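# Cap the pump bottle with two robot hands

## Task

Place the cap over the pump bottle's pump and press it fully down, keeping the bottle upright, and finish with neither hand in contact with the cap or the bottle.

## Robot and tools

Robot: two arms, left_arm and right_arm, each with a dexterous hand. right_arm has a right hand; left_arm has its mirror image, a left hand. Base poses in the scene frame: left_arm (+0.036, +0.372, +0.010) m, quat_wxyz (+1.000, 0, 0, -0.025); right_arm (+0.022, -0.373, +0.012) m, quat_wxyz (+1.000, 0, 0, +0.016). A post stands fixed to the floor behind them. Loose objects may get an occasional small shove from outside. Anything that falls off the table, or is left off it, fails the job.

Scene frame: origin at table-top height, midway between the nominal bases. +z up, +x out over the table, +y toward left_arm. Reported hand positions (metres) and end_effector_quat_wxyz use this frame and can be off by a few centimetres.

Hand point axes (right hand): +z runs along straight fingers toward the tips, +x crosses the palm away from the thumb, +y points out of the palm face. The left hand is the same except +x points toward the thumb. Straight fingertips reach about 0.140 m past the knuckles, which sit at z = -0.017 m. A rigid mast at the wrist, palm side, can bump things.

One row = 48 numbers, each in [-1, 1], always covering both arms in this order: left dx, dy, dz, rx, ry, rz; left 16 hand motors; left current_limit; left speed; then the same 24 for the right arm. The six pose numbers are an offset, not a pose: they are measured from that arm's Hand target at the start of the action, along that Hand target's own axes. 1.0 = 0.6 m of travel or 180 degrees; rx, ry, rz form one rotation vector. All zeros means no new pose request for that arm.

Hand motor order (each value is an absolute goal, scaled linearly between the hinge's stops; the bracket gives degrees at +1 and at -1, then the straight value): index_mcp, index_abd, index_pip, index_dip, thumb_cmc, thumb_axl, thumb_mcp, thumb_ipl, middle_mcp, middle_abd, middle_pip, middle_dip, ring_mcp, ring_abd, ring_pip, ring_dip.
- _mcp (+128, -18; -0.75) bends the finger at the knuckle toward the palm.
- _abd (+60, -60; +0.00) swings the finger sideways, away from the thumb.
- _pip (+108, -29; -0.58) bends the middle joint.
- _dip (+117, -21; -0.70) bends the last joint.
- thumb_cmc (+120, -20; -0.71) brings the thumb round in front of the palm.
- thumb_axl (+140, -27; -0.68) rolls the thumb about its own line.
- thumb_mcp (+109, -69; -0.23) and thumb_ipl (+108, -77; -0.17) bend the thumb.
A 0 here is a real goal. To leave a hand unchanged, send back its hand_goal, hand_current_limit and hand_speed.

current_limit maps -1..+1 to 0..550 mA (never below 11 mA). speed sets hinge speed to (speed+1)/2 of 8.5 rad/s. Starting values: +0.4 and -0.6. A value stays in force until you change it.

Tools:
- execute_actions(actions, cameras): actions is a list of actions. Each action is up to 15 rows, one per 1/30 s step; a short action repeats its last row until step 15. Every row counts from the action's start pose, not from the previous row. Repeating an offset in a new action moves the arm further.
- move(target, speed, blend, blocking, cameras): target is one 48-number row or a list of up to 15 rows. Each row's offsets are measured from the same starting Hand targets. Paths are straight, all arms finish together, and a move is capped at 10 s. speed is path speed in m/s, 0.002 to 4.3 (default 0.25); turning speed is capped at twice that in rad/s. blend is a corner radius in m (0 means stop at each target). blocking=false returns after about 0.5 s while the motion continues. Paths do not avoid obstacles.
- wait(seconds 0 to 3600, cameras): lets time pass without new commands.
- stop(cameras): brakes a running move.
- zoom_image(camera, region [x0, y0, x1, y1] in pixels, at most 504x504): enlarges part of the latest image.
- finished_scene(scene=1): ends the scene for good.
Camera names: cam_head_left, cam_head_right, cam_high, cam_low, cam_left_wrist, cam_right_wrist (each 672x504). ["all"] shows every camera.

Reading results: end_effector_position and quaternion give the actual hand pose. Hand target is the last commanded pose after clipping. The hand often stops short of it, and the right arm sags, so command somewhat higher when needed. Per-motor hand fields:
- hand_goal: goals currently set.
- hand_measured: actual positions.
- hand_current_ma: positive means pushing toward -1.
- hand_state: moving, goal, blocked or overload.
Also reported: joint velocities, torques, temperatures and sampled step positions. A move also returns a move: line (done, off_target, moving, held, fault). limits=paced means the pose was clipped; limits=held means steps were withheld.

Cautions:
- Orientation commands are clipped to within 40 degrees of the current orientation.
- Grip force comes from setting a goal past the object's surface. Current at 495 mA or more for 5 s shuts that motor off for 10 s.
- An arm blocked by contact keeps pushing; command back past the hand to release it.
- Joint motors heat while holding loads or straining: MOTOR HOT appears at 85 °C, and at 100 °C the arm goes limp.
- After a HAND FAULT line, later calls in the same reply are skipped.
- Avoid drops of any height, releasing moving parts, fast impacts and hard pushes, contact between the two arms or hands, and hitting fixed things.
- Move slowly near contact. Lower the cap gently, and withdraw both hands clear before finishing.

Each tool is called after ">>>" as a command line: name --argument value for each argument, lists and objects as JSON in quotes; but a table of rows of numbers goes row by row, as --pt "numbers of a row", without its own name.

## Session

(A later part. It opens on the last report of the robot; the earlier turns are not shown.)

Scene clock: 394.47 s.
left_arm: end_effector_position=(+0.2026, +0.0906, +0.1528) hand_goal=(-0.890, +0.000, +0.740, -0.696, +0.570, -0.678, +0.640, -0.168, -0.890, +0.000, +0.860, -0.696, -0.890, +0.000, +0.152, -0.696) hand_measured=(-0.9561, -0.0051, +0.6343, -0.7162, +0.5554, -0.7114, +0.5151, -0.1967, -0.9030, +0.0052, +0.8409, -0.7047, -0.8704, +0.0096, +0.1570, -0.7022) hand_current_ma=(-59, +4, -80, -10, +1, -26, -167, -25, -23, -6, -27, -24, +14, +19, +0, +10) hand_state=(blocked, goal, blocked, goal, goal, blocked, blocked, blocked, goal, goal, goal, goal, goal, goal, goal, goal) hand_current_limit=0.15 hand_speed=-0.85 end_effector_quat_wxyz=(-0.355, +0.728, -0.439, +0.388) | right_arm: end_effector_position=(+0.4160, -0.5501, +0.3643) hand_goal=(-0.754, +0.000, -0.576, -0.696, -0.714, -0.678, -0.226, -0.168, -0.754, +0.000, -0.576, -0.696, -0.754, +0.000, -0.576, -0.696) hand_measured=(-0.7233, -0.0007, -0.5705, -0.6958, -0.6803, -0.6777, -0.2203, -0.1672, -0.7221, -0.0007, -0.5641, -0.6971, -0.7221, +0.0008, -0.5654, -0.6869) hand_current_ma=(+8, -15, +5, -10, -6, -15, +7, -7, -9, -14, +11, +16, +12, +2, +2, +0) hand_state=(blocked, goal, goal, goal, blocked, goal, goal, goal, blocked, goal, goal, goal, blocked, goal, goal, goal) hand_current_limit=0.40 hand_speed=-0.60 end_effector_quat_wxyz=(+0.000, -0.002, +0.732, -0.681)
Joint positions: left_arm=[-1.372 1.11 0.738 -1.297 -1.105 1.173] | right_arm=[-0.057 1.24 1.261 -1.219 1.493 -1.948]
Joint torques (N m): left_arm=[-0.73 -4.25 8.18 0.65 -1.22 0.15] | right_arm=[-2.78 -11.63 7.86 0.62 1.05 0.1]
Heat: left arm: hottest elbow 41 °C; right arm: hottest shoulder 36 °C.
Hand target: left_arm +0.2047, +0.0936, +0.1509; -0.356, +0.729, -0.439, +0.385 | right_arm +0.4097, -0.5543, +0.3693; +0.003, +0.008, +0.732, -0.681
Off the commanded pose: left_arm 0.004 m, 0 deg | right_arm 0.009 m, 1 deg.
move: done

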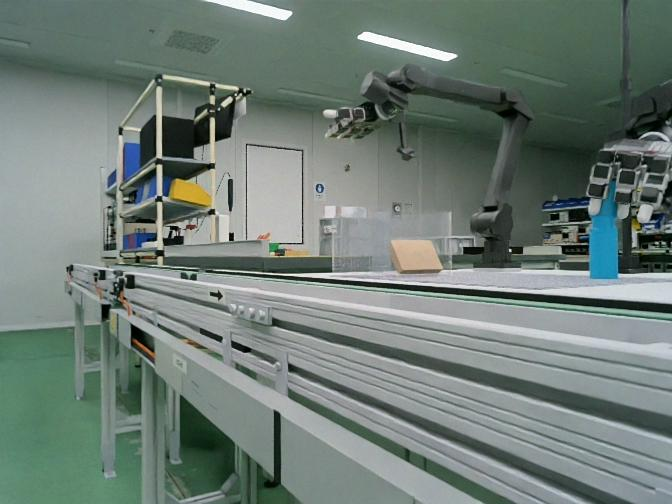

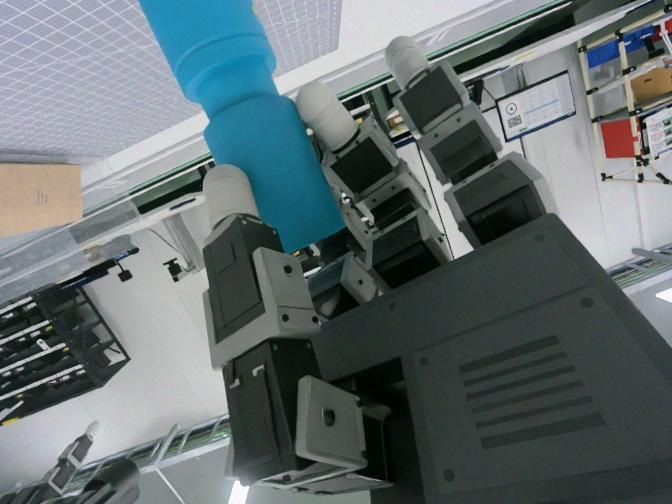

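>>> move --target '[-0.0017,0.0088,0.0043,0,0,0,-0.89,0,0.74,-0.696,0.571,-0.678,0.64,-0.168,-0.89,0,0.86,-0.696,-0.89,0,0.153,-0.696,0.15,-0.85,0,0,0,0,0,0,-0.754,0,-0.576,-0.696,-0.714,-0.678,-0.226,-0.168,-0.754,0,-0.576,-0.696,-0.754,0,-0.576,-0.696,0.4,-0.6]' --speed 0.02 --cameras '["cam_low","cam_left_wrist"]'

>>> zoom_image --camera "cam_low" --region '[580, 195, 626, 230]'

>>> zoom_image --camera "cam_left_wrist" --region '[180, 20, 320, 160]'

Scene clock: 396.87 s.
left_arm: end_effector_position=(+0.2036, +0.0895, +0.1519) hand_goal=(-0.890, +0.000, +0.740, -0.696, +0.570, -0.678, +0.640, -0.168, -0.890, +0.000, +0.860, -0.696, -0.890, +0.000, +0.152, -0.696) hand_measured=(-0.9561, -0.0036, +0.6356, -0.7162, +0.5542, -0.7114, +0.5151, -0.1967, -0.9042, +0.0052, +0.8422, -0.7047, -0.8704, +0.0096, +0.1557, -0.7022) hand_current_ma=(-48, +4, -90, -16, -4, -29, -167, -26, -16, +9, -18, -7, +8, +10, -7, -8) hand_state=(blocked, goal, blocked, goal, goal, blocked, blocked, blocked, goal, goal, goal, goal, goal, goal, goal, goal) hand_current_limit=0.15 hand_speed=-0.85 end_effector_quat_wxyz=(-0.353, +0.728, -0.437, +0.392) | right_arm: end_effector_position=(+0.4160, -0.5501, +0.3643) hand_goal=(-0.754, +0.000, -0.576, -0.696, -0.714, -0.678, -0.226, -0.168, -0.754, +0.000, -0.576, -0.696, -0.754, +0.000, -0.576, -0.696) hand_measured=(-0.7233, +0.0008, -0.5705, -0.6958, -0.6803, -0.6767, -0.2203, -0.1681, -0.7221, -0.0007, -0.5641, -0.6958, -0.7221, -0.0007, -0.5654, -0.6869) hand_current_ma=(-4, +2, +7, -5, +0, -4, -4, -12, -7, -7, +14, +13, +1, +12, -1, -1) hand_state=(blocked, goal, goal, goal, blocked, goal, goal, goal, blocked, goal, goal, goal, blocked, goal, goal, goal) hand_current_limit=0.40 hand_speed=-0.60 end_effector_quat_wxyz=(+0.000, -0.002, +0.732, -0.681)
Joint positions: left_arm=[-1.372 1.11 0.733 -1.283 -1.11 1.173] | right_arm=[-0.057 1.24 1.261 -1.219 1.493 -1.948]
Joint torques (N m): left_arm=[-0.38 -3.6 7.69 0.84 -0.94 0.18] | right_arm=[-2.78 -11.75 7.84 0.54 1.05 0.11]
Heat: left arm: hottest elbow 41 °C; right arm: hottest shoulder 36 °C.
Hand target: left_arm +0.2047, +0.0930, +0.1450; -0.356, +0.729, -0.439, +0.385 | right_arm +0.4097, -0.5543, +0.3693; +0.003, +0.008, +0.732, -0.681
Off the commanded pose: left_arm 0.008 m, 1 deg | right_arm 0.009 m, 1 deg.
move: done

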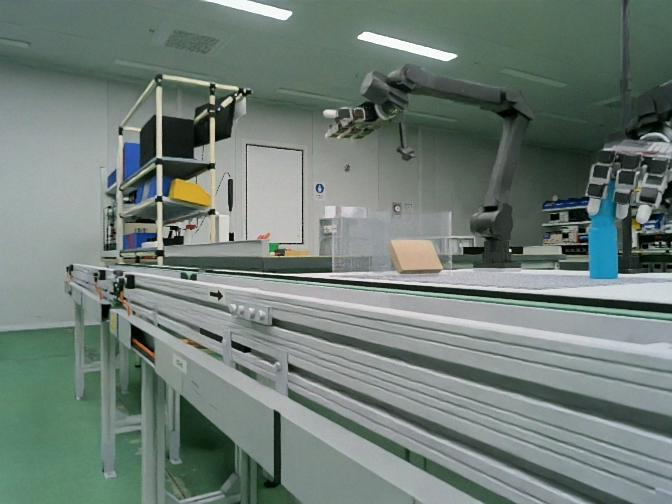

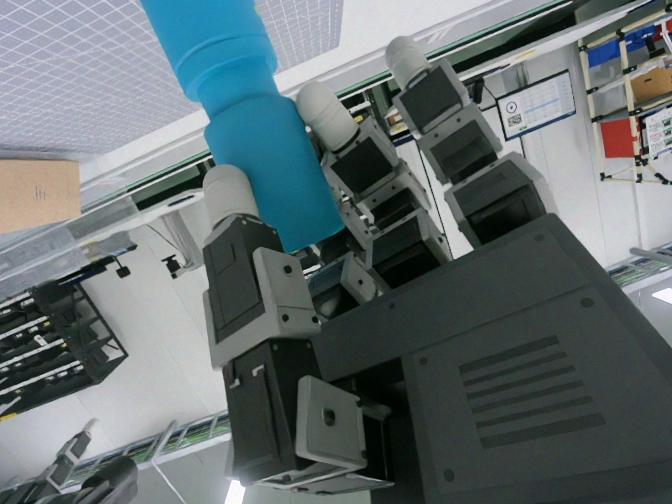

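Scaled by 10.957 from the camera's image (finer frame: 960x720).

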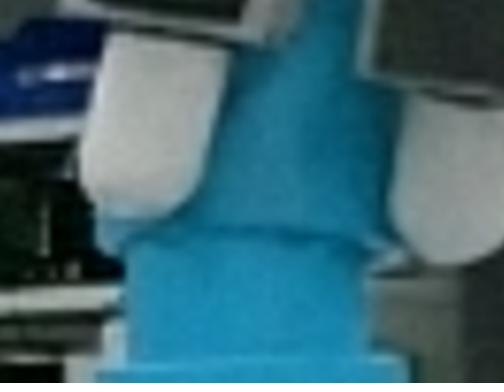

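Scaled by 3.600 from the camera's image (finer frame: 960x720).

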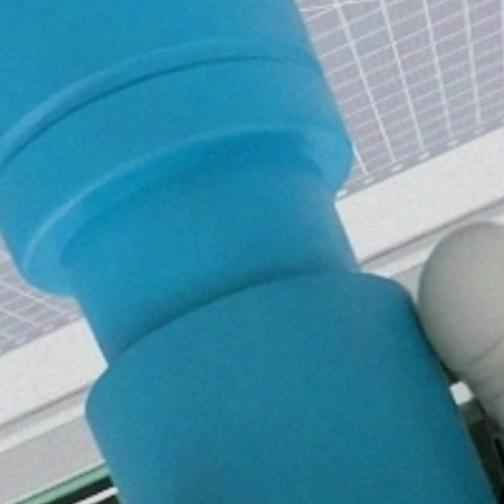

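>>> move --target '[0.0105,-0.0152,-0.0071,-0.0037,-0.0084,0.0139,-0.89,0,0.74,-0.696,0.571,-0.678,0.64,-0.168,-0.89,0,0.86,-0.696,-0.89,0,0.153,-0.696,0.15,-0.85,0,0,0,0,0,0,-0.754,0,-0.576,-0.696,-0.714,-0.678,-0.226,-0.168,-0.754,0,-0.576,-0.696,-0.754,0,-0.576,-0.696,0.4,-0.6]' --speed 0.02 --cameras '["cam_low","cam_left_wrist"]'

>>> zoom_image --camera "cam_low" --region '[580, 195, 626, 230]'

>>> zoom_image --camera "cam_left_wrist" --region '[180, 20, 320, 160]'

Scene clock: 401.40 s.
left_arm: end_effector_position=(+0.2039, +0.0928, +0.1516) hand_goal=(-0.890, +0.000, +0.740, -0.696, +0.570, -0.678, +0.640, -0.168, -0.890, +0.000, +0.860, -0.696, -0.890, +0.000, +0.152, -0.696) hand_measured=(-0.9561, -0.0051, +0.6382, -0.7162, +0.5542, -0.7114, +0.5151, -0.1967, -0.8982, +0.0052, +0.8447, -0.7047, -0.8704, +0.0096, +0.1570, -0.7022) hand_current_ma=(-67, -9, -91, -13, +0, -31, -178, -17, -17, +14, -20, +2, +10, +18, -3, +7) hand_state=(blocked, goal, blocked, goal, goal, blocked, blocked, blocked, goal, goal, goal, goal, goal, goal, goal, goal) hand_current_limit=0.15 hand_speed=-0.85 end_effector_quat_wxyz=(-0.361, +0.727, -0.447, +0.376) | right_arm: end_effector_position=(+0.4160, -0.5501, +0.3643) hand_goal=(-0.754, +0.000, -0.576, -0.696, -0.714, -0.678, -0.226, -0.168, -0.754, +0.000, -0.576, -0.696, -0.754, +0.000, -0.576, -0.696) hand_measured=(-0.7233, +0.0008, -0.5705, -0.6971, -0.6803, -0.6777, -0.2203, -0.1672, -0.7221, +0.0008, -0.5654, -0.6958, -0.7221, +0.0008, -0.5654, -0.6869) hand_current_ma=(+1, +2, +12, -11, -6, -9, +5, -8, -2, -8, +4, +0, +11, +6, +3, +1) hand_state=(blocked, goal, goal, goal, blocked, goal, goal, goal, blocked, goal, goal, goal, blocked, goal, goal, goal) hand_current_limit=0.40 hand_speed=-0.60 end_effector_quat_wxyz=(+0.000, -0.002, +0.732, -0.681)
Joint positions: left_arm=[-1.359 1.117 0.747 -1.304 -1.093 1.2] | right_arm=[-0.057 1.24 1.261 -1.219 1.493 -1.948]
Joint torques (N m): left_arm=[-0.21 -3.08 11.36 -0.49 -0.84 0.31] | right_arm=[-2.78 -11.81 7.86 0.57 1.06 0.11]
Heat: left arm: hottest elbow 41 °C; right arm: hottest elbow 37 °C.
Hand target: left_arm +0.2063, +0.0897, +0.1563; -0.366, +0.727, -0.453, +0.365 | right_arm +0.4097, -0.5543, +0.3693; +0.003, +0.008, +0.732, -0.681
Off the commanded pose: left_arm 0.006 m, 1 deg | right_arm 0.009 m, 1 deg.
move: done

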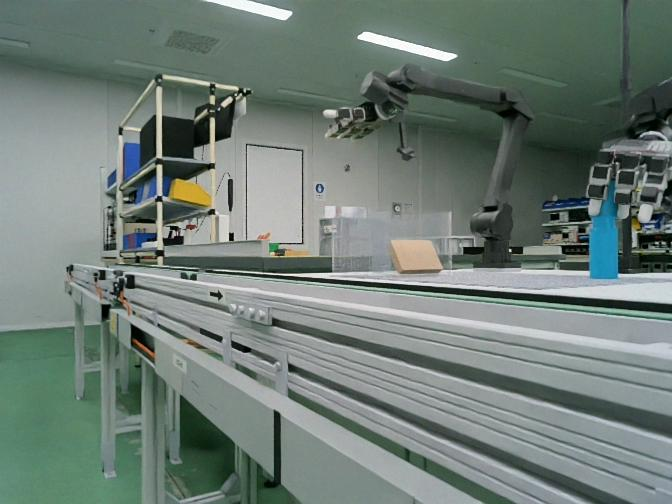

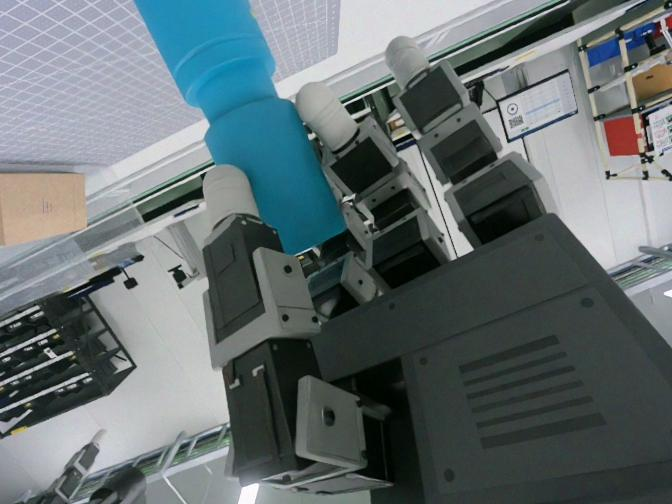

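Scaled by 10.957 from the camera's image (finer frame: 960x720).

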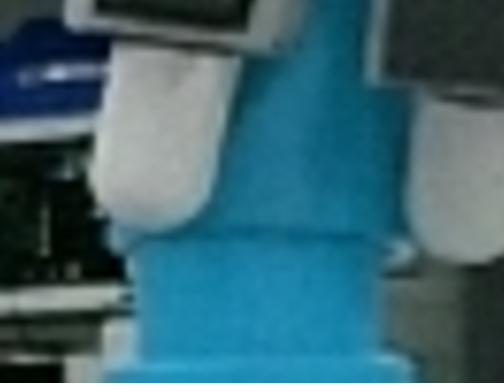

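Scaled by 3.600 from the camera's image (finer frame: 960x720).

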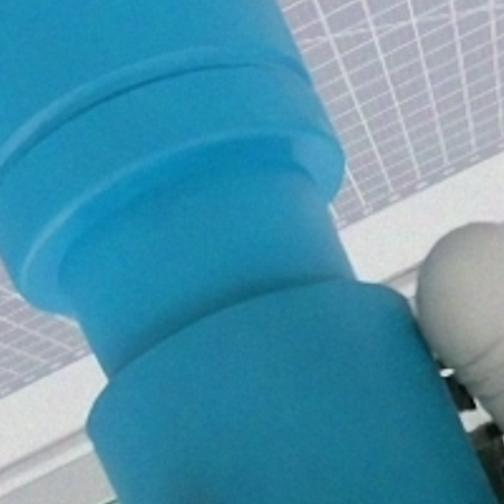

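>>> move --target '[-0.0137,0.0128,0.0056,0,0,0,-0.89,0,0.74,-0.696,0.571,-0.678,0.64,-0.168,-0.89,0,0.86,-0.696,-0.89,0,0.153,-0.696,0.15,-0.85,0,0,0,0,0,0,-0.754,0,-0.576,-0.696,-0.714,-0.678,-0.226,-0.168,-0.754,0,-0.576,-0.696,-0.754,0,-0.576,-0.696,0.4,-0.6]' --speed 0.02 --cameras '["cam_low","cam_left_wrist"]'

>>> zoom_image --camera "cam_low" --region '[580, 195, 626, 230]'

>>> zoom_image --camera "cam_left_wrist" --region '[180, 20, 320, 160]'

Scene clock: 404.97 s.
left_arm: end_effector_position=(+0.2039, +0.0928, +0.1515) hand_goal=(-0.890, +0.000, +0.740, -0.696, +0.570, -0.678, +0.640, -0.168, -0.890, +0.000, +0.860, -0.696, -0.890, +0.000, +0.152, -0.696) hand_measured=(-0.9549, -0.0051, +0.6369, -0.7162, +0.5542, -0.7125, +0.5141, -0.1967, -0.8982, +0.0052, +0.8447, -0.7047, -0.8704, +0.0081, +0.1570, -0.7022) hand_current_ma=(-61, +8, -69, -16, -8, -21, -170, -21, -21, +13, -15, -14, +15, +21, -13, +4) hand_state=(blocked, goal, blocked, goal, goal, blocked, blocked, blocked, goal, goal, goal, goal, goal, goal, goal, goal) hand_current_limit=0.15 hand_speed=-0.85 end_effector_quat_wxyz=(-0.361, +0.727, -0.447, +0.375) | right_arm: end_effector_position=(+0.4160, -0.5501, +0.3643) hand_goal=(-0.754, +0.000, -0.576, -0.696, -0.714, -0.678, -0.226, -0.168, -0.754, +0.000, -0.576, -0.696, -0.754, +0.000, -0.576, -0.696) hand_measured=(-0.7233, +0.0008, -0.5705, -0.6958, -0.6803, -0.6777, -0.2203, -0.1681, -0.7221, +0.0008, -0.5641, -0.6958, -0.7221, -0.0007, -0.5654, -0.6869) hand_current_ma=(-6, -6, +14, -7, -3, -10, +3, +1, -8, -12, +1, -2, +11, +0, -6, +5) hand_state=(blocked, goal, goal, goal, blocked, goal, goal, goal, blocked, goal, goal, goal, blocked, goal, goal, goal) hand_current_limit=0.40 hand_speed=-0.60 end_effector_quat_wxyz=(+0.000, -0.002, +0.732, -0.681)
Joint positions: left_arm=[-1.359 1.117 0.747 -1.304 -1.093 1.2] | right_arm=[-0.057 1.24 1.261 -1.219 1.493 -1.948]
Joint torques (N m): left_arm=[-1.2 -3.31 8.68 0.1 -0.82 0.17] | right_arm=[-2.78 -11.75 7.87 0.61 1.05 0.11]
Heat: left arm: hottest elbow 42 °C; right arm: hottest elbow 37 °C.
Hand target: left_arm +0.2035, +0.0955, +0.1464; -0.366, +0.727, -0.453, +0.365 | right_arm +0.4097, -0.5543, +0.3693; +0.003, +0.008, +0.732, -0.681
Off the commanded pose: left_arm 0.006 m, 1 deg | right_arm 0.009 m, 1 deg.
move: done

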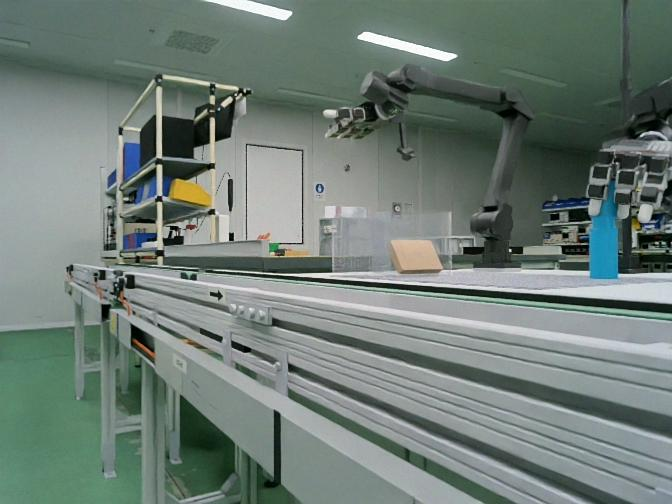

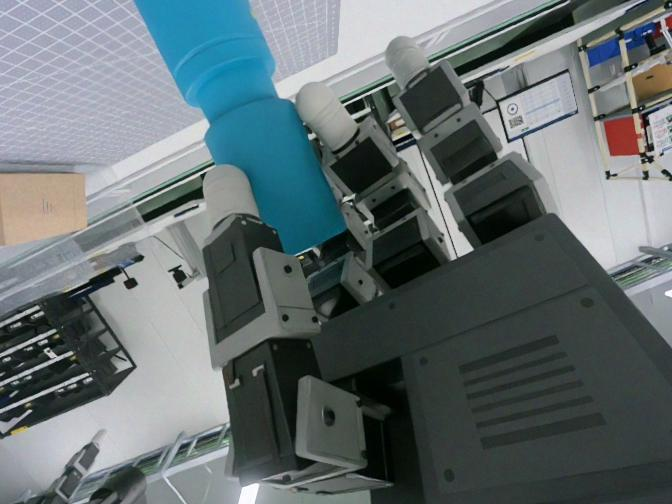

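Scaled by 10.957 from the camera's image (finer frame: 960x720).

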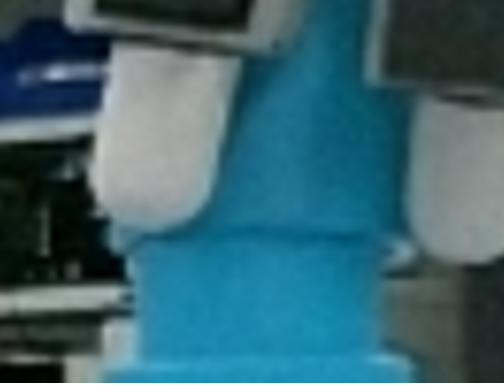

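Scaled by 3.600 from the camera's image (finer frame: 960x720).

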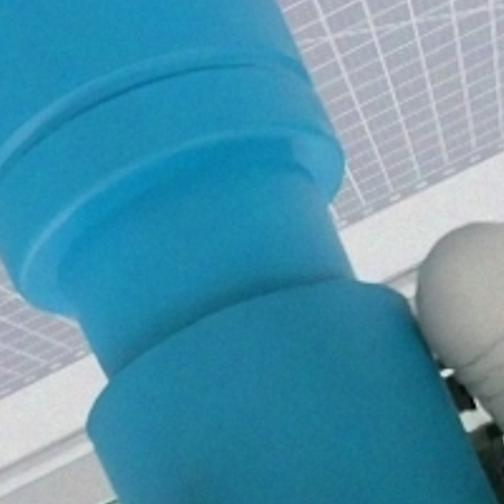

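>>> move --target '[-0.0037,0.0083,0.0046,0,0,0,-0.89,0,0.74,-0.696,0.571,-0.678,0.64,-0.168,-0.89,0,0.86,-0.696,-0.89,0,0.153,-0.696,0.15,-0.85,0,0,0,0,0,0,-0.754,0,-0.576,-0.696,-0.714,-0.678,-0.226,-0.168,-0.754,0,-0.576,-0.696,-0.754,0,-0.576,-0.696,0.4,-0.6]' --speed 0.02 --cameras '["cam_low","cam_left_wrist"]'

>>> zoom_image --camera "cam_low" --region '[580, 195, 626, 230]'

>>> zoom_image --camera "cam_left_wrist" --region '[180, 20, 320, 160]'

Scene clock: 406.93 s.
left_arm: end_effector_position=(+0.2040, +0.0918, +0.1511) hand_goal=(-0.890, +0.000, +0.740, -0.696, +0.570, -0.678, +0.640, -0.168, -0.890, +0.000, +0.860, -0.696, -0.890, +0.000, +0.152, -0.696) hand_measured=(-0.9561, -0.0051, +0.6369, -0.7162, +0.5542, -0.7125, +0.5151, -0.1976, -0.8994, +0.0052, +0.8460, -0.7047, -0.8704, +0.0096, +0.1570, -0.7022) hand_current_ma=(-41, +9, -73, -26, -7, -34, -161, -11, -22, +3, -10, -17, +21, +24, -21, +11) hand_state=(blocked, goal, blocked, goal, goal, blocked, blocked, blocked, goal, goal, goal, goal, goal, goal, goal, goal) hand_current_limit=0.15 hand_speed=-0.85 end_effector_quat_wxyz=(-0.359, +0.728, -0.446, +0.377) | right_arm: end_effector_position=(+0.4160, -0.5501, +0.3643) hand_goal=(-0.754, +0.000, -0.576, -0.696, -0.714, -0.678, -0.226, -0.168, -0.754, +0.000, -0.576, -0.696, -0.754, +0.000, -0.576, -0.696) hand_measured=(-0.7233, -0.0007, -0.5705, -0.6958, -0.6803, -0.6777, -0.2203, -0.1672, -0.7221, -0.0007, -0.5654, -0.6958, -0.7221, -0.0007, -0.5654, -0.6869) hand_current_ma=(-1, -9, +10, -6, -9, -7, +0, -16, -16, -6, -1, +12, +5, +12, +7, +1) hand_state=(blocked, goal, goal, goal, blocked, goal, goal, goal, blocked, goal, goal, goal, blocked, goal, goal, goal) hand_current_limit=0.40 hand_speed=-0.60 end_effector_quat_wxyz=(+0.000, -0.002, +0.732, -0.681)
Joint positions: left_arm=[-1.359 1.117 0.745 -1.297 -1.093 1.2] | right_arm=[-0.057 1.24 1.261 -1.219 1.493 -1.948]
Joint torques (N m): left_arm=[-0.56 -3.08 7.58 0.58 -0.83 0.14] | right_arm=[-2.78 -11.81 7.87 0.61 1.06 0.11]
Heat: left arm: hottest elbow 42 °C; right arm: hottest elbow 37 °C.
Hand target: left_arm +0.2032, +0.0965, +0.1404; -0.366, +0.727, -0.453, +0.365 | right_arm +0.4097, -0.5543, +0.3693; +0.003, +0.008, +0.732, -0.681
Off the commanded pose: left_arm 0.012 m, 2 deg | right_arm 0.009 m, 1 deg.
move: off_target (left_arm)

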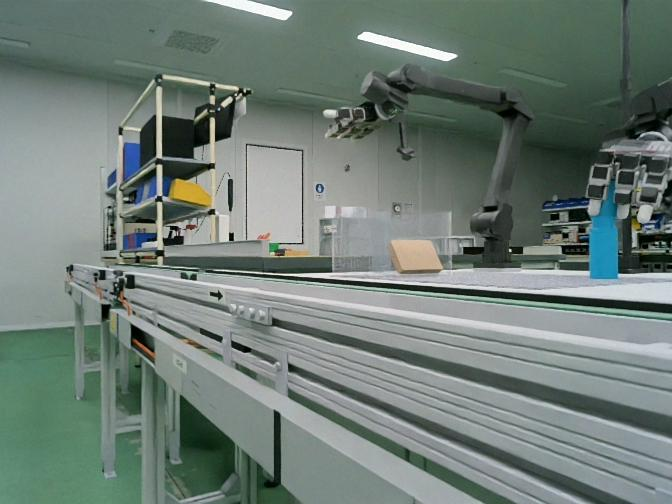

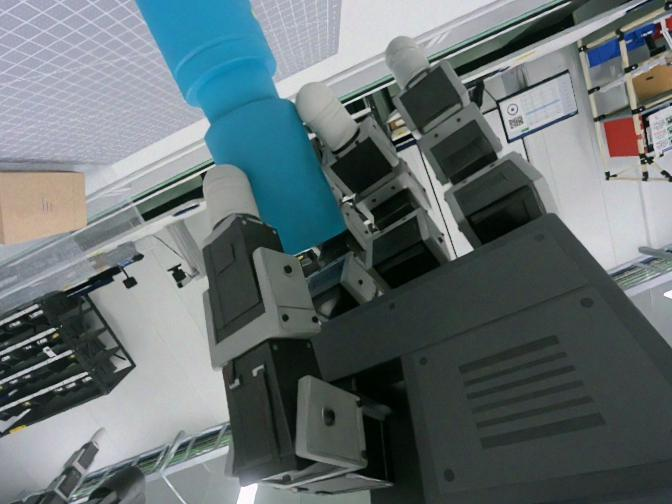

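Scaled by 10.957 from the camera's image (finer frame: 960x720).

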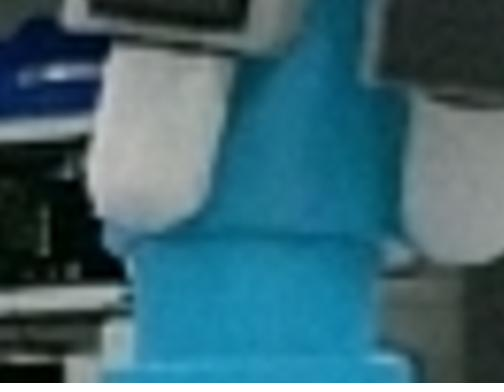

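Scaled by 3.600 from the camera's image (finer frame: 960x720).

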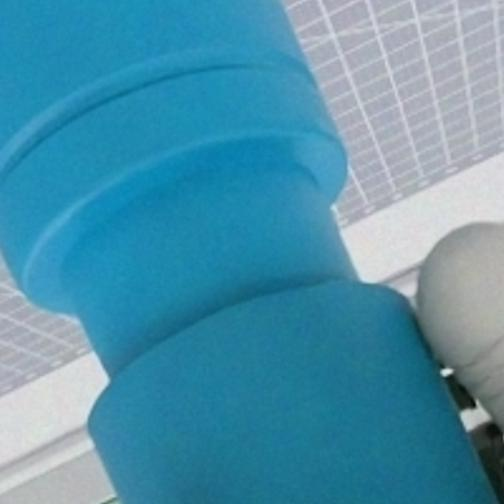

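>>> move --target '[0.0060,0.0022,-0.0016,0,0,0,-0.89,0,0.74,-0.696,0.571,-0.678,0.64,-0.168,-0.89,0,0.86,-0.696,-0.89,0,0.153,-0.696,0.15,-0.85,0,0,0,0,0,0,-0.754,0,-0.576,-0.696,-0.714,-0.678,-0.226,-0.168,-0.754,0,-0.576,-0.696,-0.754,0,-0.576,-0.696,0.4,-0.6]' --speed 0.02 --cameras '["cam_low","cam_left_wrist"]'

>>> zoom_image --camera "cam_low" --region '[580, 195, 626, 230]'

>>> zoom_image --camera "cam_left_wrist" --region '[180, 20, 320, 160]'

Scene clock: 414.77 s.
left_arm: end_effector_position=(+0.2040, +0.0917, +0.1486) hand_goal=(-0.890, +0.000, +0.740, -0.696, +0.570, -0.678, +0.640, -0.168, -0.890, +0.000, +0.860, -0.696, -0.890, +0.000, +0.152, -0.696) hand_measured=(-0.9597, -0.0036, +0.6369, -0.7162, +0.5554, -0.7114, +0.5151, -0.1967, -0.8994, +0.0037, +0.8460, -0.6983, -0.8704, +0.0096, +0.1570, -0.7022) hand_current_ma=(-54, -5, -74, -9, -5, -32, -159, -8, -13, +9, -17, -5, +20, -4, -19, +6) hand_state=(blocked, goal, blocked, goal, goal, blocked, blocked, blocked, goal, goal, goal, goal, goal, goal, goal, goal) hand_current_limit=0.15 hand_speed=-0.85 end_effector_quat_wxyz=(-0.362, +0.727, -0.447, +0.375) | right_arm: end_effector_position=(+0.4160, -0.5501, +0.3643) hand_goal=(-0.754, +0.000, -0.576, -0.696, -0.714, -0.678, -0.226, -0.168, -0.754, +0.000, -0.576, -0.696, -0.754, +0.000, -0.576, -0.696) hand_measured=(-0.7233, +0.0008, -0.5705, -0.6958, -0.6803, -0.6777, -0.2203, -0.1672, -0.7221, -0.0007, -0.5641, -0.6958, -0.7221, +0.0008, -0.5654, -0.6869) hand_current_ma=(+4, -2, +8, -13, -6, -6, +8, -1, -16, -18, +7, +9, +7, +13, -4, +7) hand_state=(blocked, goal, goal, goal, blocked, goal, goal, goal, blocked, goal, goal, goal, blocked, goal, goal, goal) hand_current_limit=0.40 hand_speed=-0.60 end_effector_quat_wxyz=(+0.000, -0.002, +0.732, -0.681)
Joint positions: left_arm=[-1.359 1.126 0.745 -1.297 -1.093 1.2] | right_arm=[-0.057 1.24 1.261 -1.219 1.493 -1.948]
Joint torques (N m): left_arm=[-0.97 -2.32 8.29 0.42 -0.81 0.1] | right_arm=[-2.9 -11.75 7.88 0.57 1.07 0.1]
Heat: left arm: hottest elbow 41 °C; right arm: hottest elbow 37 °C.
Hand target: left_arm +0.2030, +0.0926, +0.1404; -0.366, +0.727, -0.453, +0.365 | right_arm +0.4097, -0.5543, +0.3693; +0.003, +0.008, +0.732, -0.681
Off the commanded pose: left_arm 0.008 m, 1 deg | right_arm 0.009 m, 1 deg.
move: done

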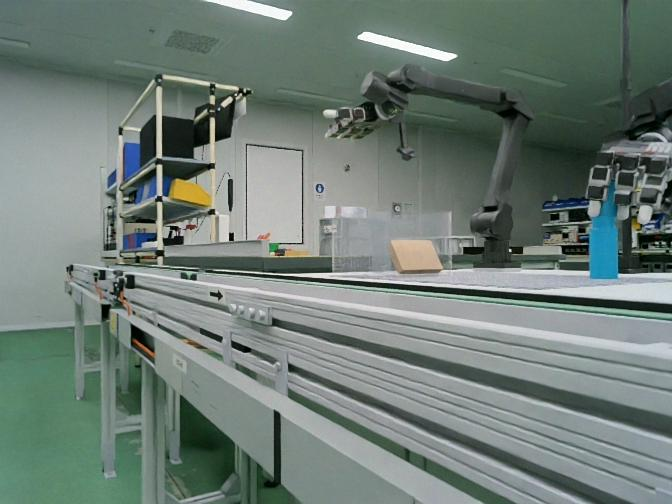

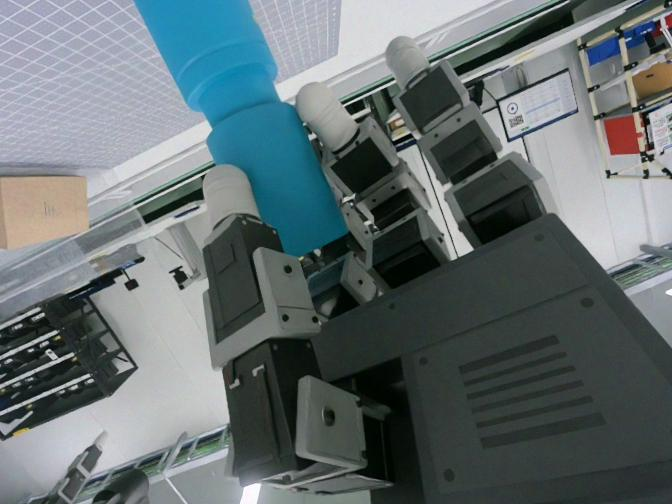

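Scaled by 10.957 from the camera's image (finer frame: 960x720).

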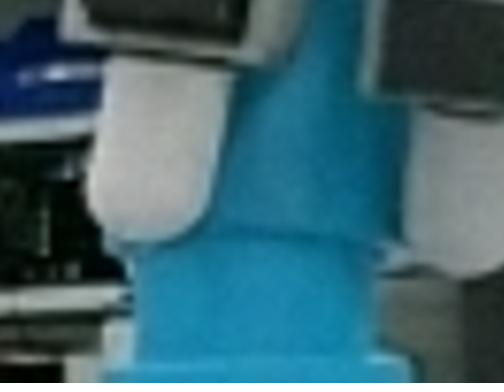

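Scaled by 3.600 from the camera's image (finer frame: 960x720).

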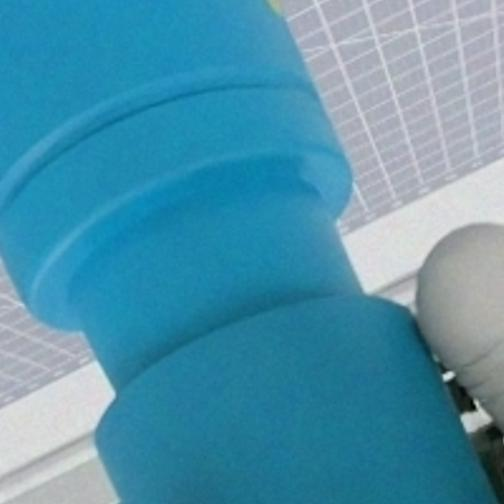

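>>> move --pt "-0.0031 -0.0011 0.0007 0 0 0 -0.89 0 0.74 -0.696 0.571 -0.678 0.64 -0.168 -0.89 0 0.86 -0.696 -0.89 0 0.153 -0.696 0.15 -0.85 0 0 0 0 0 0 -0.754 0 -0.576 -0.696 -0.714 -0.678 -0.226 -0.168 -0.754 0 -0.576 -0.696 -0.754 0 -0.576 -0.696 0.4 -0.6" --pt "0.0046 0.0016 -0.0010 0 0 0 -0.89 0 0.74 -0.696 0.571 -0.678 0.64 -0.168 -0.89 0 0.86 -0.696 -0.89 0 0.153 -0.696 0.15 -0.85 0 0 0 0 0 0 -0.754 0 -0.576 -0.696 -0.714 -0.678 -0.226 -0.168 -0.754 0 -0.576 -0.696 -0.754 0 -0.576 -0.696 0.4 -0.6" --pt "0.0016 -0.0020 0.0043 0 0 0 -0.89 0 0.74 -0.696 0.571 -0.678 0.64 -0.168 -0.89 0 0.86 -0.696 -0.89 0 0.153 -0.696 0.15 -0.85 0 0 0 0 0 0 -0.754 0 -0.576 -0.696 -0.714 -0.678 -0.226 -0.168 -0.754 0 -0.576 -0.696 -0.754 0 -0.576 -0.696 0.4 -0.6" --pt "-0.0016 0.0020 -0.0043 0 0 0 -0.89 0 0.74 -0.696 0.571 -0.678 0.64 -0.168 -0.89 0 0.86 -0.696 -0.89 0 0.153 -0.696 0.15 -0.85 0 0 0 0 0 0 -0.754 0 -0.576 -0.696 -0.714 -0.678 -0.226 -0.168 -0.754 0 -0.576 -0.696 -0.754 0 -0.576 -0.696 0.4 -0.6" --speed 0.02 --cameras '["cam_low","cam_left_wrist"]'

>>> zoom_image --camera "cam_low" --region '[580, 195, 626, 230]'

>>> zoom_image --camera "cam_left_wrist" --region '[180, 20, 320, 160]'

Scene clock: 423.67 s.
left_arm: end_effector_position=(+0.2042, +0.0911, +0.1430) hand_goal=(-0.890, +0.000, +0.740, -0.696, +0.570, -0.678, +0.640, -0.168, -0.890, +0.000, +0.860, -0.696, -0.890, +0.000, +0.152, -0.696) hand_measured=(-0.9633, -0.0051, +0.6382, -0.7200, +0.5542, -0.7114, +0.5151, -0.1967, -0.8994, +0.0052, +0.8460, -0.7047, -0.8704, +0.0081, +0.1570, -0.7022) hand_current_ma=(-42, +14, -71, -20, -11, -37, -158, -27, -23, -2, -33, +2, +11, +14, -9, +3) hand_state=(blocked, goal, blocked, blocked, goal, blocked, blocked, blocked, goal, goal, goal, goal, blocked, goal, goal, goal) hand_current_limit=0.15 hand_speed=-0.85 end_effector_quat_wxyz=(-0.364, +0.729, -0.447, +0.369) | right_arm: end_effector_position=(+0.4160, -0.5501, +0.3643) hand_goal=(-0.754, +0.000, -0.576, -0.696, -0.714, -0.678, -0.226, -0.168, -0.754, +0.000, -0.576, -0.696, -0.754, +0.000, -0.576, -0.696) hand_measured=(-0.7233, +0.0008, -0.5705, -0.6958, -0.6803, -0.6777, -0.2203, -0.1681, -0.7221, -0.0007, -0.5641, -0.6958, -0.7221, +0.0008, -0.5667, -0.6869) hand_current_ma=(-4, -13, +11, -10, -3, -10, +0, -15, -13, +1, +4, +5, +11, +3, -3, +6) hand_state=(blocked, goal, goal, goal, blocked, goal, goal, goal, blocked, goal, goal, goal, blocked, goal, goal, goal) hand_current_limit=0.40 hand_speed=-0.60 end_effector_quat_wxyz=(+0.000, -0.002, +0.732, -0.681)
Joint positions: left_arm=[-1.357 1.145 0.745 -1.296 -1.086 1.189] | right_arm=[-0.057 1.24 1.261 -1.219 1.493 -1.948]
Joint torques (N m): left_arm=[-1.79 -3.84 8.24 -0.23 -1.04 0] | right_arm=[-2.9 -11.75 7.88 0.58 1.06 0.11]
Heat: left arm: hottest elbow 41 °C; right arm: hottest elbow 37 °C.
Hand target: left_arm +0.2000, +0.0926, +0.1404; -0.366, +0.727, -0.453, +0.365 | right_arm +0.4097, -0.5543, +0.3693; +0.003, +0.008, +0.732, -0.681
Off the commanded pose: left_arm 0.005 m, 1 deg | right_arm 0.009 m, 1 deg.
move: done

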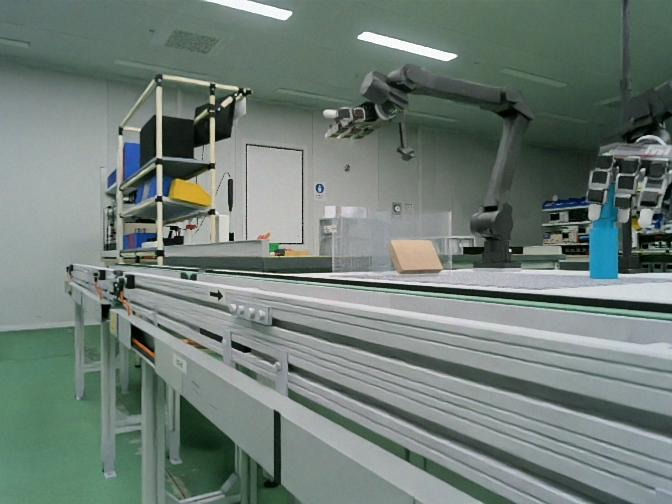

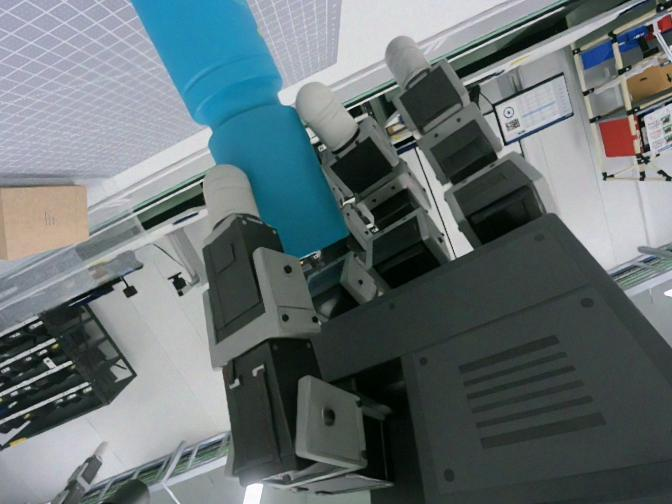

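Scaled by 10.957 from the camera's image (finer frame: 960x720).

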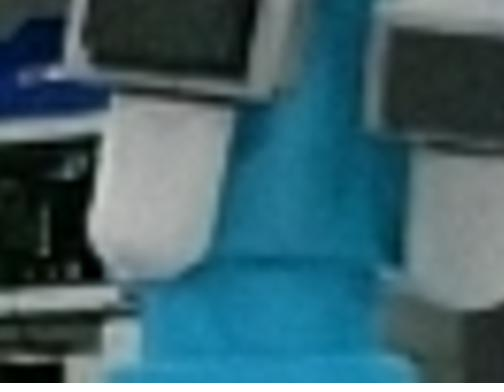

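Scaled by 3.600 from the camera's image (finer frame: 960x720).

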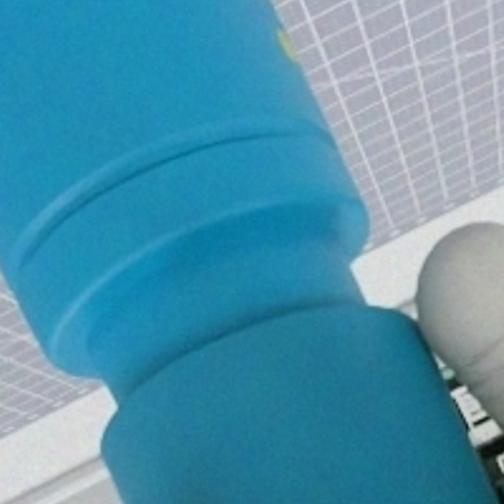

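>>> move --pt "-0.0043 0.0066 0.0075 0 0 0 -0.89 0 0.74 -0.696 0.571 -0.678 0.64 -0.168 -0.89 0 0.86 -0.696 -0.89 0 0.153 -0.696 0.15 -0.85 0 0 0 0 0 0 -0.754 0 -0.576 -0.696 -0.714 -0.678 -0.226 -0.168 -0.754 0 -0.576 -0.696 -0.754 0 -0.576 -0.696 0.4 -0.6" --pt "0.0011 0.0085 0.0063 0 0 0 -0.89 0 0.74 -0.696 0.571 -0.678 0.64 -0.168 -0.89 0 0.86 -0.696 -0.89 0 0.153 -0.696 0.15 -0.85 0 0 0 0 0 0 -0.754 0 -0.576 -0.696 -0.714 -0.678 -0.226 -0.168 -0.754 0 -0.576 -0.696 -0.754 0 -0.576 -0.696 0.4 -0.6" --pt "-0.0001 0.0064 0.0097 0 0 0 -0.89 0 0.74 -0.696 0.571 -0.678 0.64 -0.168 -0.89 0 0.86 -0.696 -0.89 0 0.153 -0.696 0.15 -0.85 0 0 0 0 0 0 -0.754 0 -0.576 -0.696 -0.714 -0.678 -0.226 -0.168 -0.754 0 -0.576 -0.696 -0.754 0 -0.576 -0.696 0.4 -0.6" --pt "-0.0023 0.0090 0.0039 0 0 0 -0.89 0 0.74 -0.696 0.571 -0.678 0.64 -0.168 -0.89 0 0.86 -0.696 -0.89 0 0.153 -0.696 0.15 -0.85 0 0 0 0 0 0 -0.754 0 -0.576 -0.696 -0.714 -0.678 -0.226 -0.168 -0.754 0 -0.576 -0.696 -0.754 0 -0.576 -0.696 0.4 -0.6" --speed 0.02 --cameras '["cam_low","cam_left_wrist"]'

>>> zoom_image --camera "cam_low" --region '[570, 190, 640, 290]'

>>> zoom_image --camera "cam_left_wrist" --region '[180, 20, 320, 160]'

Scene clock: 428.33 s.
left_arm: end_effector_position=(+0.2047, +0.0898, +0.1414) hand_goal=(-0.890, +0.000, +0.740, -0.696, +0.570, -0.678, +0.640, -0.168, -0.890, +0.000, +0.860, -0.696, -0.890, +0.000, +0.152, -0.696) hand_measured=(-0.9633, -0.0036, +0.6369, -0.7187, +0.5542, -0.7125, +0.5161, -0.1967, -0.8994, +0.0052, +0.8460, -0.7047, -0.8704, +0.0096, +0.1570, -0.7022) hand_current_ma=(-75, -6, -74, -16, -19, -37, -165, -21, -20, -6, -20, -23, +18, +21, -14, +7) hand_state=(blocked, goal, blocked, blocked, goal, blocked, blocked, blocked, goal, goal, goal, goal, blocked, goal, goal, goal) hand_current_limit=0.15 hand_speed=-0.85 end_effector_quat_wxyz=(-0.361, +0.731, -0.443, +0.372) | right_arm: end_effector_position=(+0.4160, -0.5501, +0.3643) hand_goal=(-0.754, +0.000, -0.576, -0.696, -0.714, -0.678, -0.226, -0.168, -0.754, +0.000, -0.576, -0.696, -0.754, +0.000, -0.576, -0.696) hand_measured=(-0.7233, -0.0007, -0.5705, -0.6958, -0.6790, -0.6767, -0.2203, -0.1672, -0.7221, +0.0008, -0.5641, -0.6958, -0.7221, +0.0008, -0.5667, -0.6869) hand_current_ma=(+2, -17, +3, +0, -4, -16, +6, -6, -5, -21, +6, +4, +8, +8, -6, +1) hand_state=(blocked, goal, goal, goal, blocked, goal, goal, goal, blocked, goal, goal, goal, blocked, goal, goal, goal) hand_current_limit=0.40 hand_speed=-0.60 end_effector_quat_wxyz=(+0.000, -0.002, +0.732, -0.681)
Joint positions: left_arm=[-1.357 1.145 0.739 -1.282 -1.087 1.183] | right_arm=[-0.057 1.24 1.261 -1.219 1.493 -1.948]
Joint torques (N m): left_arm=[-2.14 -3.19 7.99 -0.35 -0.98 0.02] | right_arm=[-2.73 -11.75 7.88 0.61 1.06 0.11]
Heat: left arm: hottest elbow 41 °C; right arm: hottest elbow 37 °C.
Hand target: left_arm +0.1995, +0.0926, +0.1344; -0.366, +0.727, -0.453, +0.365 | right_arm +0.4097, -0.5543, +0.3693; +0.003, +0.008, +0.732, -0.681
Off the commanded pose: left_arm 0.009 m, 2 deg | right_arm 0.009 m, 1 deg.
move: done

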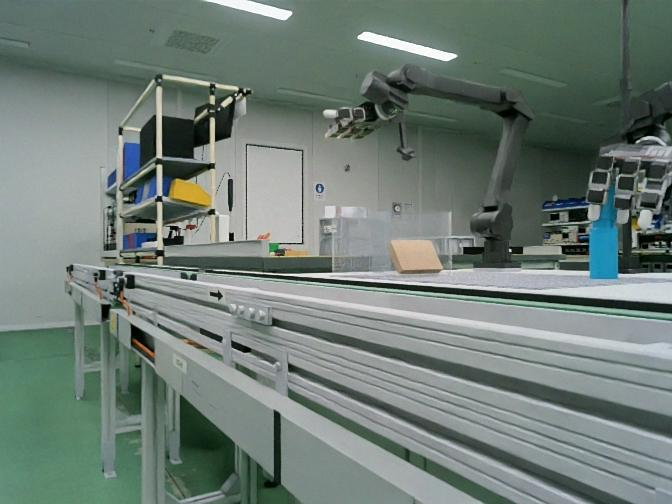

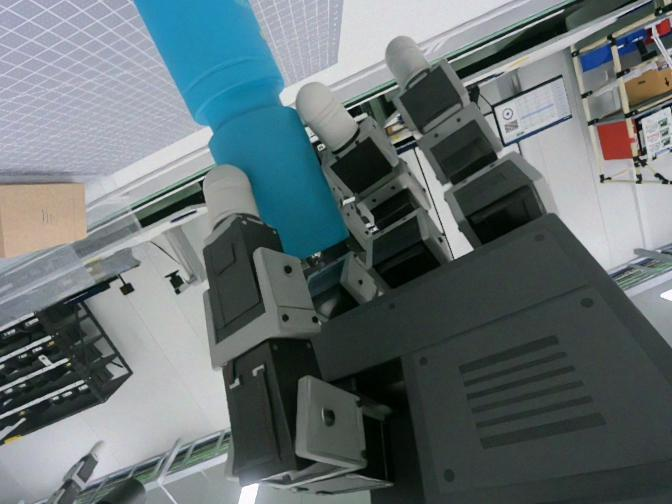

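Scaled by 5.040 from the camera's image (finer frame: 960x720).

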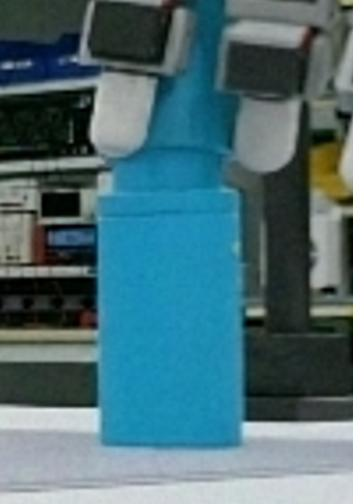

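Scaled by 3.600 from the camera's image (finer frame: 960x720).

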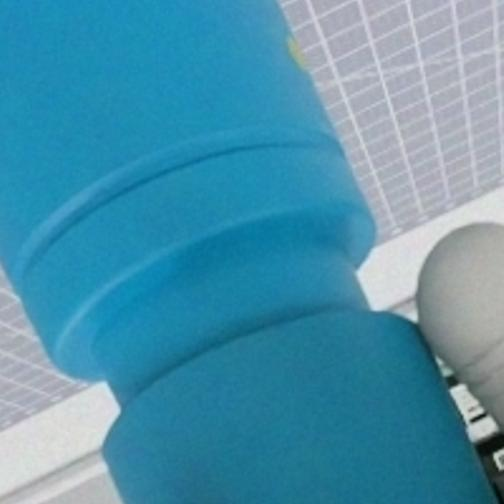

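>>> move --pt "-0.0014 0.0015 0.0090 0 0 0 -0.89 0 0.74 -0.696 0.571 -0.678 0.64 -0.168 -0.89 0 0.86 -0.696 -0.89 0 0.153 -0.696 0.15 -0.85 0 0 0 0 0 0 -0.754 0 -0.576 -0.696 -0.714 -0.678 -0.226 -0.168 -0.754 0 -0.576 -0.696 -0.754 0 -0.576 -0.696 0.4 -0.6" --pt "0.0064 0.0043 0.0072 0 0 0 -0.89 0 0.74 -0.696 0.571 -0.678 0.64 -0.168 -0.89 0 0.86 -0.696 -0.89 0 0.153 -0.696 0.15 -0.85 0 0 0 0 0 0 -0.754 0 -0.576 -0.696 -0.714 -0.678 -0.226 -0.168 -0.754 0 -0.576 -0.696 -0.754 0 -0.576 -0.696 0.4 -0.6" --pt "0.0039 0.0013 0.0117 0 0 0 -0.89 0 0.74 -0.696 0.571 -0.678 0.64 -0.168 -0.89 0 0.86 -0.696 -0.89 0 0.153 -0.696 0.15 -0.85 0 0 0 0 0 0 -0.754 0 -0.576 -0.696 -0.714 -0.678 -0.226 -0.168 -0.754 0 -0.576 -0.696 -0.754 0 -0.576 -0.696 0.4 -0.6" --pt "0.0011 0.0045 0.0045 0 0 0 -0.89 0 0.74 -0.696 0.571 -0.678 0.64 -0.168 -0.89 0 0.86 -0.696 -0.89 0 0.153 -0.696 0.15 -0.85 0 0 0 0 0 0 -0.754 0 -0.576 -0.696 -0.714 -0.678 -0.226 -0.168 -0.754 0 -0.576 -0.696 -0.754 0 -0.576 -0.696 0.4 -0.6" --pt "0.0025 0.0029 0.0081 0 0 0 -0.89 0 0.74 -0.696 0.571 -0.678 0.64 -0.168 -0.89 0 0.86 -0.696 -0.89 0 0.153 -0.696 0.15 -0.85 0 0 0 0 0 0 -0.754 0 -0.576 -0.696 -0.714 -0.678 -0.226 -0.168 -0.754 0 -0.576 -0.696 -0.754 0 -0.576 -0.696 0.4 -0.6" --speed 0.02 --cameras '["cam_low","cam_left_wrist"]'

>>> zoom_image --camera "cam_low" --region '[570, 190, 640, 290]'

>>> zoom_image --camera "cam_left_wrist" --region '[180, 20, 320, 160]'

Scene clock: 434.13 s.
left_arm: end_effector_position=(+0.2046, +0.0900, +0.1346) hand_goal=(-0.890, +0.000, +0.740, -0.696, +0.570, -0.678, +0.640, -0.168, -0.890, +0.000, +0.860, -0.696, -0.890, +0.000, +0.152, -0.696) hand_measured=(-0.9633, -0.0036, +0.6369, -0.7225, +0.5542, -0.7125, +0.5240, -0.1967, -0.8994, +0.0052, +0.8447, -0.7034, -0.8692, +0.0096, +0.1570, -0.7022) hand_current_ma=(-59, -3, -102, -7, -5, -45, -151, -28, -25, +6, -27, -16, +15, +10, +0, +0) hand_state=(blocked, goal, blocked, blocked, goal, blocked, blocked, blocked, goal, goal, goal, goal, blocked, goal, goal, goal) hand_current_limit=0.15 hand_speed=-0.85 end_effector_quat_wxyz=(-0.364, +0.728, -0.448, +0.370) | right_arm: end_effector_position=(+0.4160, -0.5501, +0.3643) hand_goal=(-0.754, +0.000, -0.576, -0.696, -0.714, -0.678, -0.226, -0.168, -0.754, +0.000, -0.576, -0.696, -0.754, +0.000, -0.576, -0.696) hand_measured=(-0.7233, +0.0008, -0.5705, -0.6958, -0.6803, -0.6777, -0.2203, -0.1681, -0.7221, +0.0008, -0.5641, -0.6958, -0.7221, +0.0008, -0.5654, -0.6869) hand_current_ma=(-6, +2, +19, -13, -9, -4, -3, -2, -4, -19, -1, +16, +10, +2, -11, -5) hand_state=(blocked, goal, goal, goal, blocked, goal, goal, goal, blocked, goal, goal, goal, blocked, goal, goal, goal) hand_current_limit=0.40 hand_speed=-0.60 end_effector_quat_wxyz=(+0.000, -0.002, +0.732, -0.681)
Joint positions: left_arm=[-1.356 1.156 0.729 -1.261 -1.088 1.196] | right_arm=[-0.057 1.24 1.261 -1.219 1.493 -1.948]
Joint torques (N m): left_arm=[-1.67 -3.84 8.18 0.31 -1.07 0.15] | right_arm=[-2.9 -11.87 7.87 0.59 1.06 0.11]
Heat: left arm: hottest elbow 41 °C; right arm: hottest elbow 37 °C.
Hand target: left_arm +0.2035, +0.0916, +0.1310; -0.366, +0.727, -0.453, +0.365 | right_arm +0.4097, -0.5543, +0.3693; +0.003, +0.008, +0.732, -0.681
Off the commanded pose: left_arm 0.004 m, 1 deg | right_arm 0.009 m, 1 deg.
move: done

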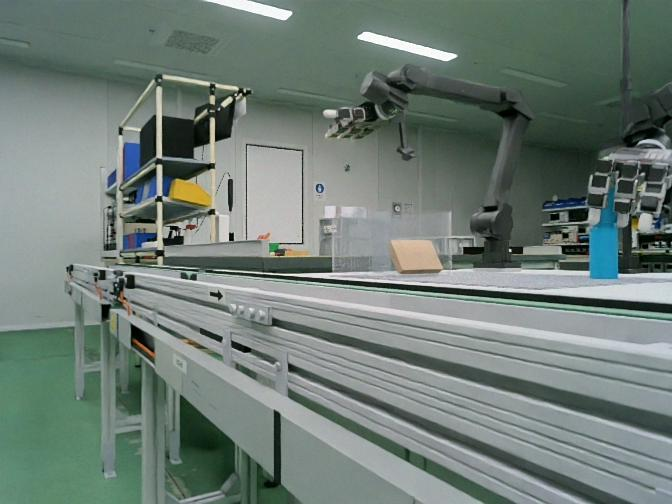

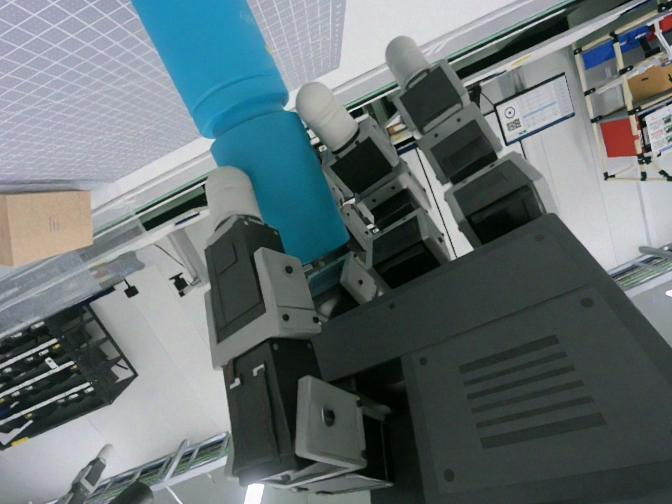

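Scaled by 5.040 from the camera's image (finer frame: 960x720).

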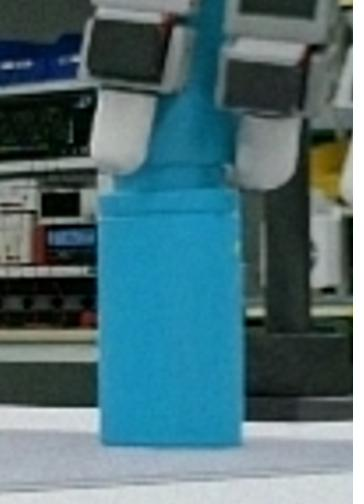

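Scaled by 3.600 from the camera's image (finer frame: 960x720).

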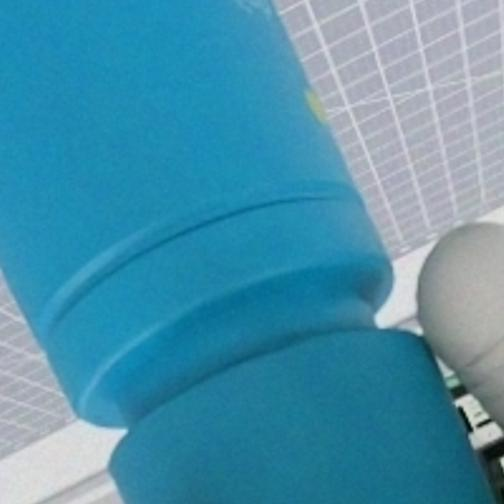

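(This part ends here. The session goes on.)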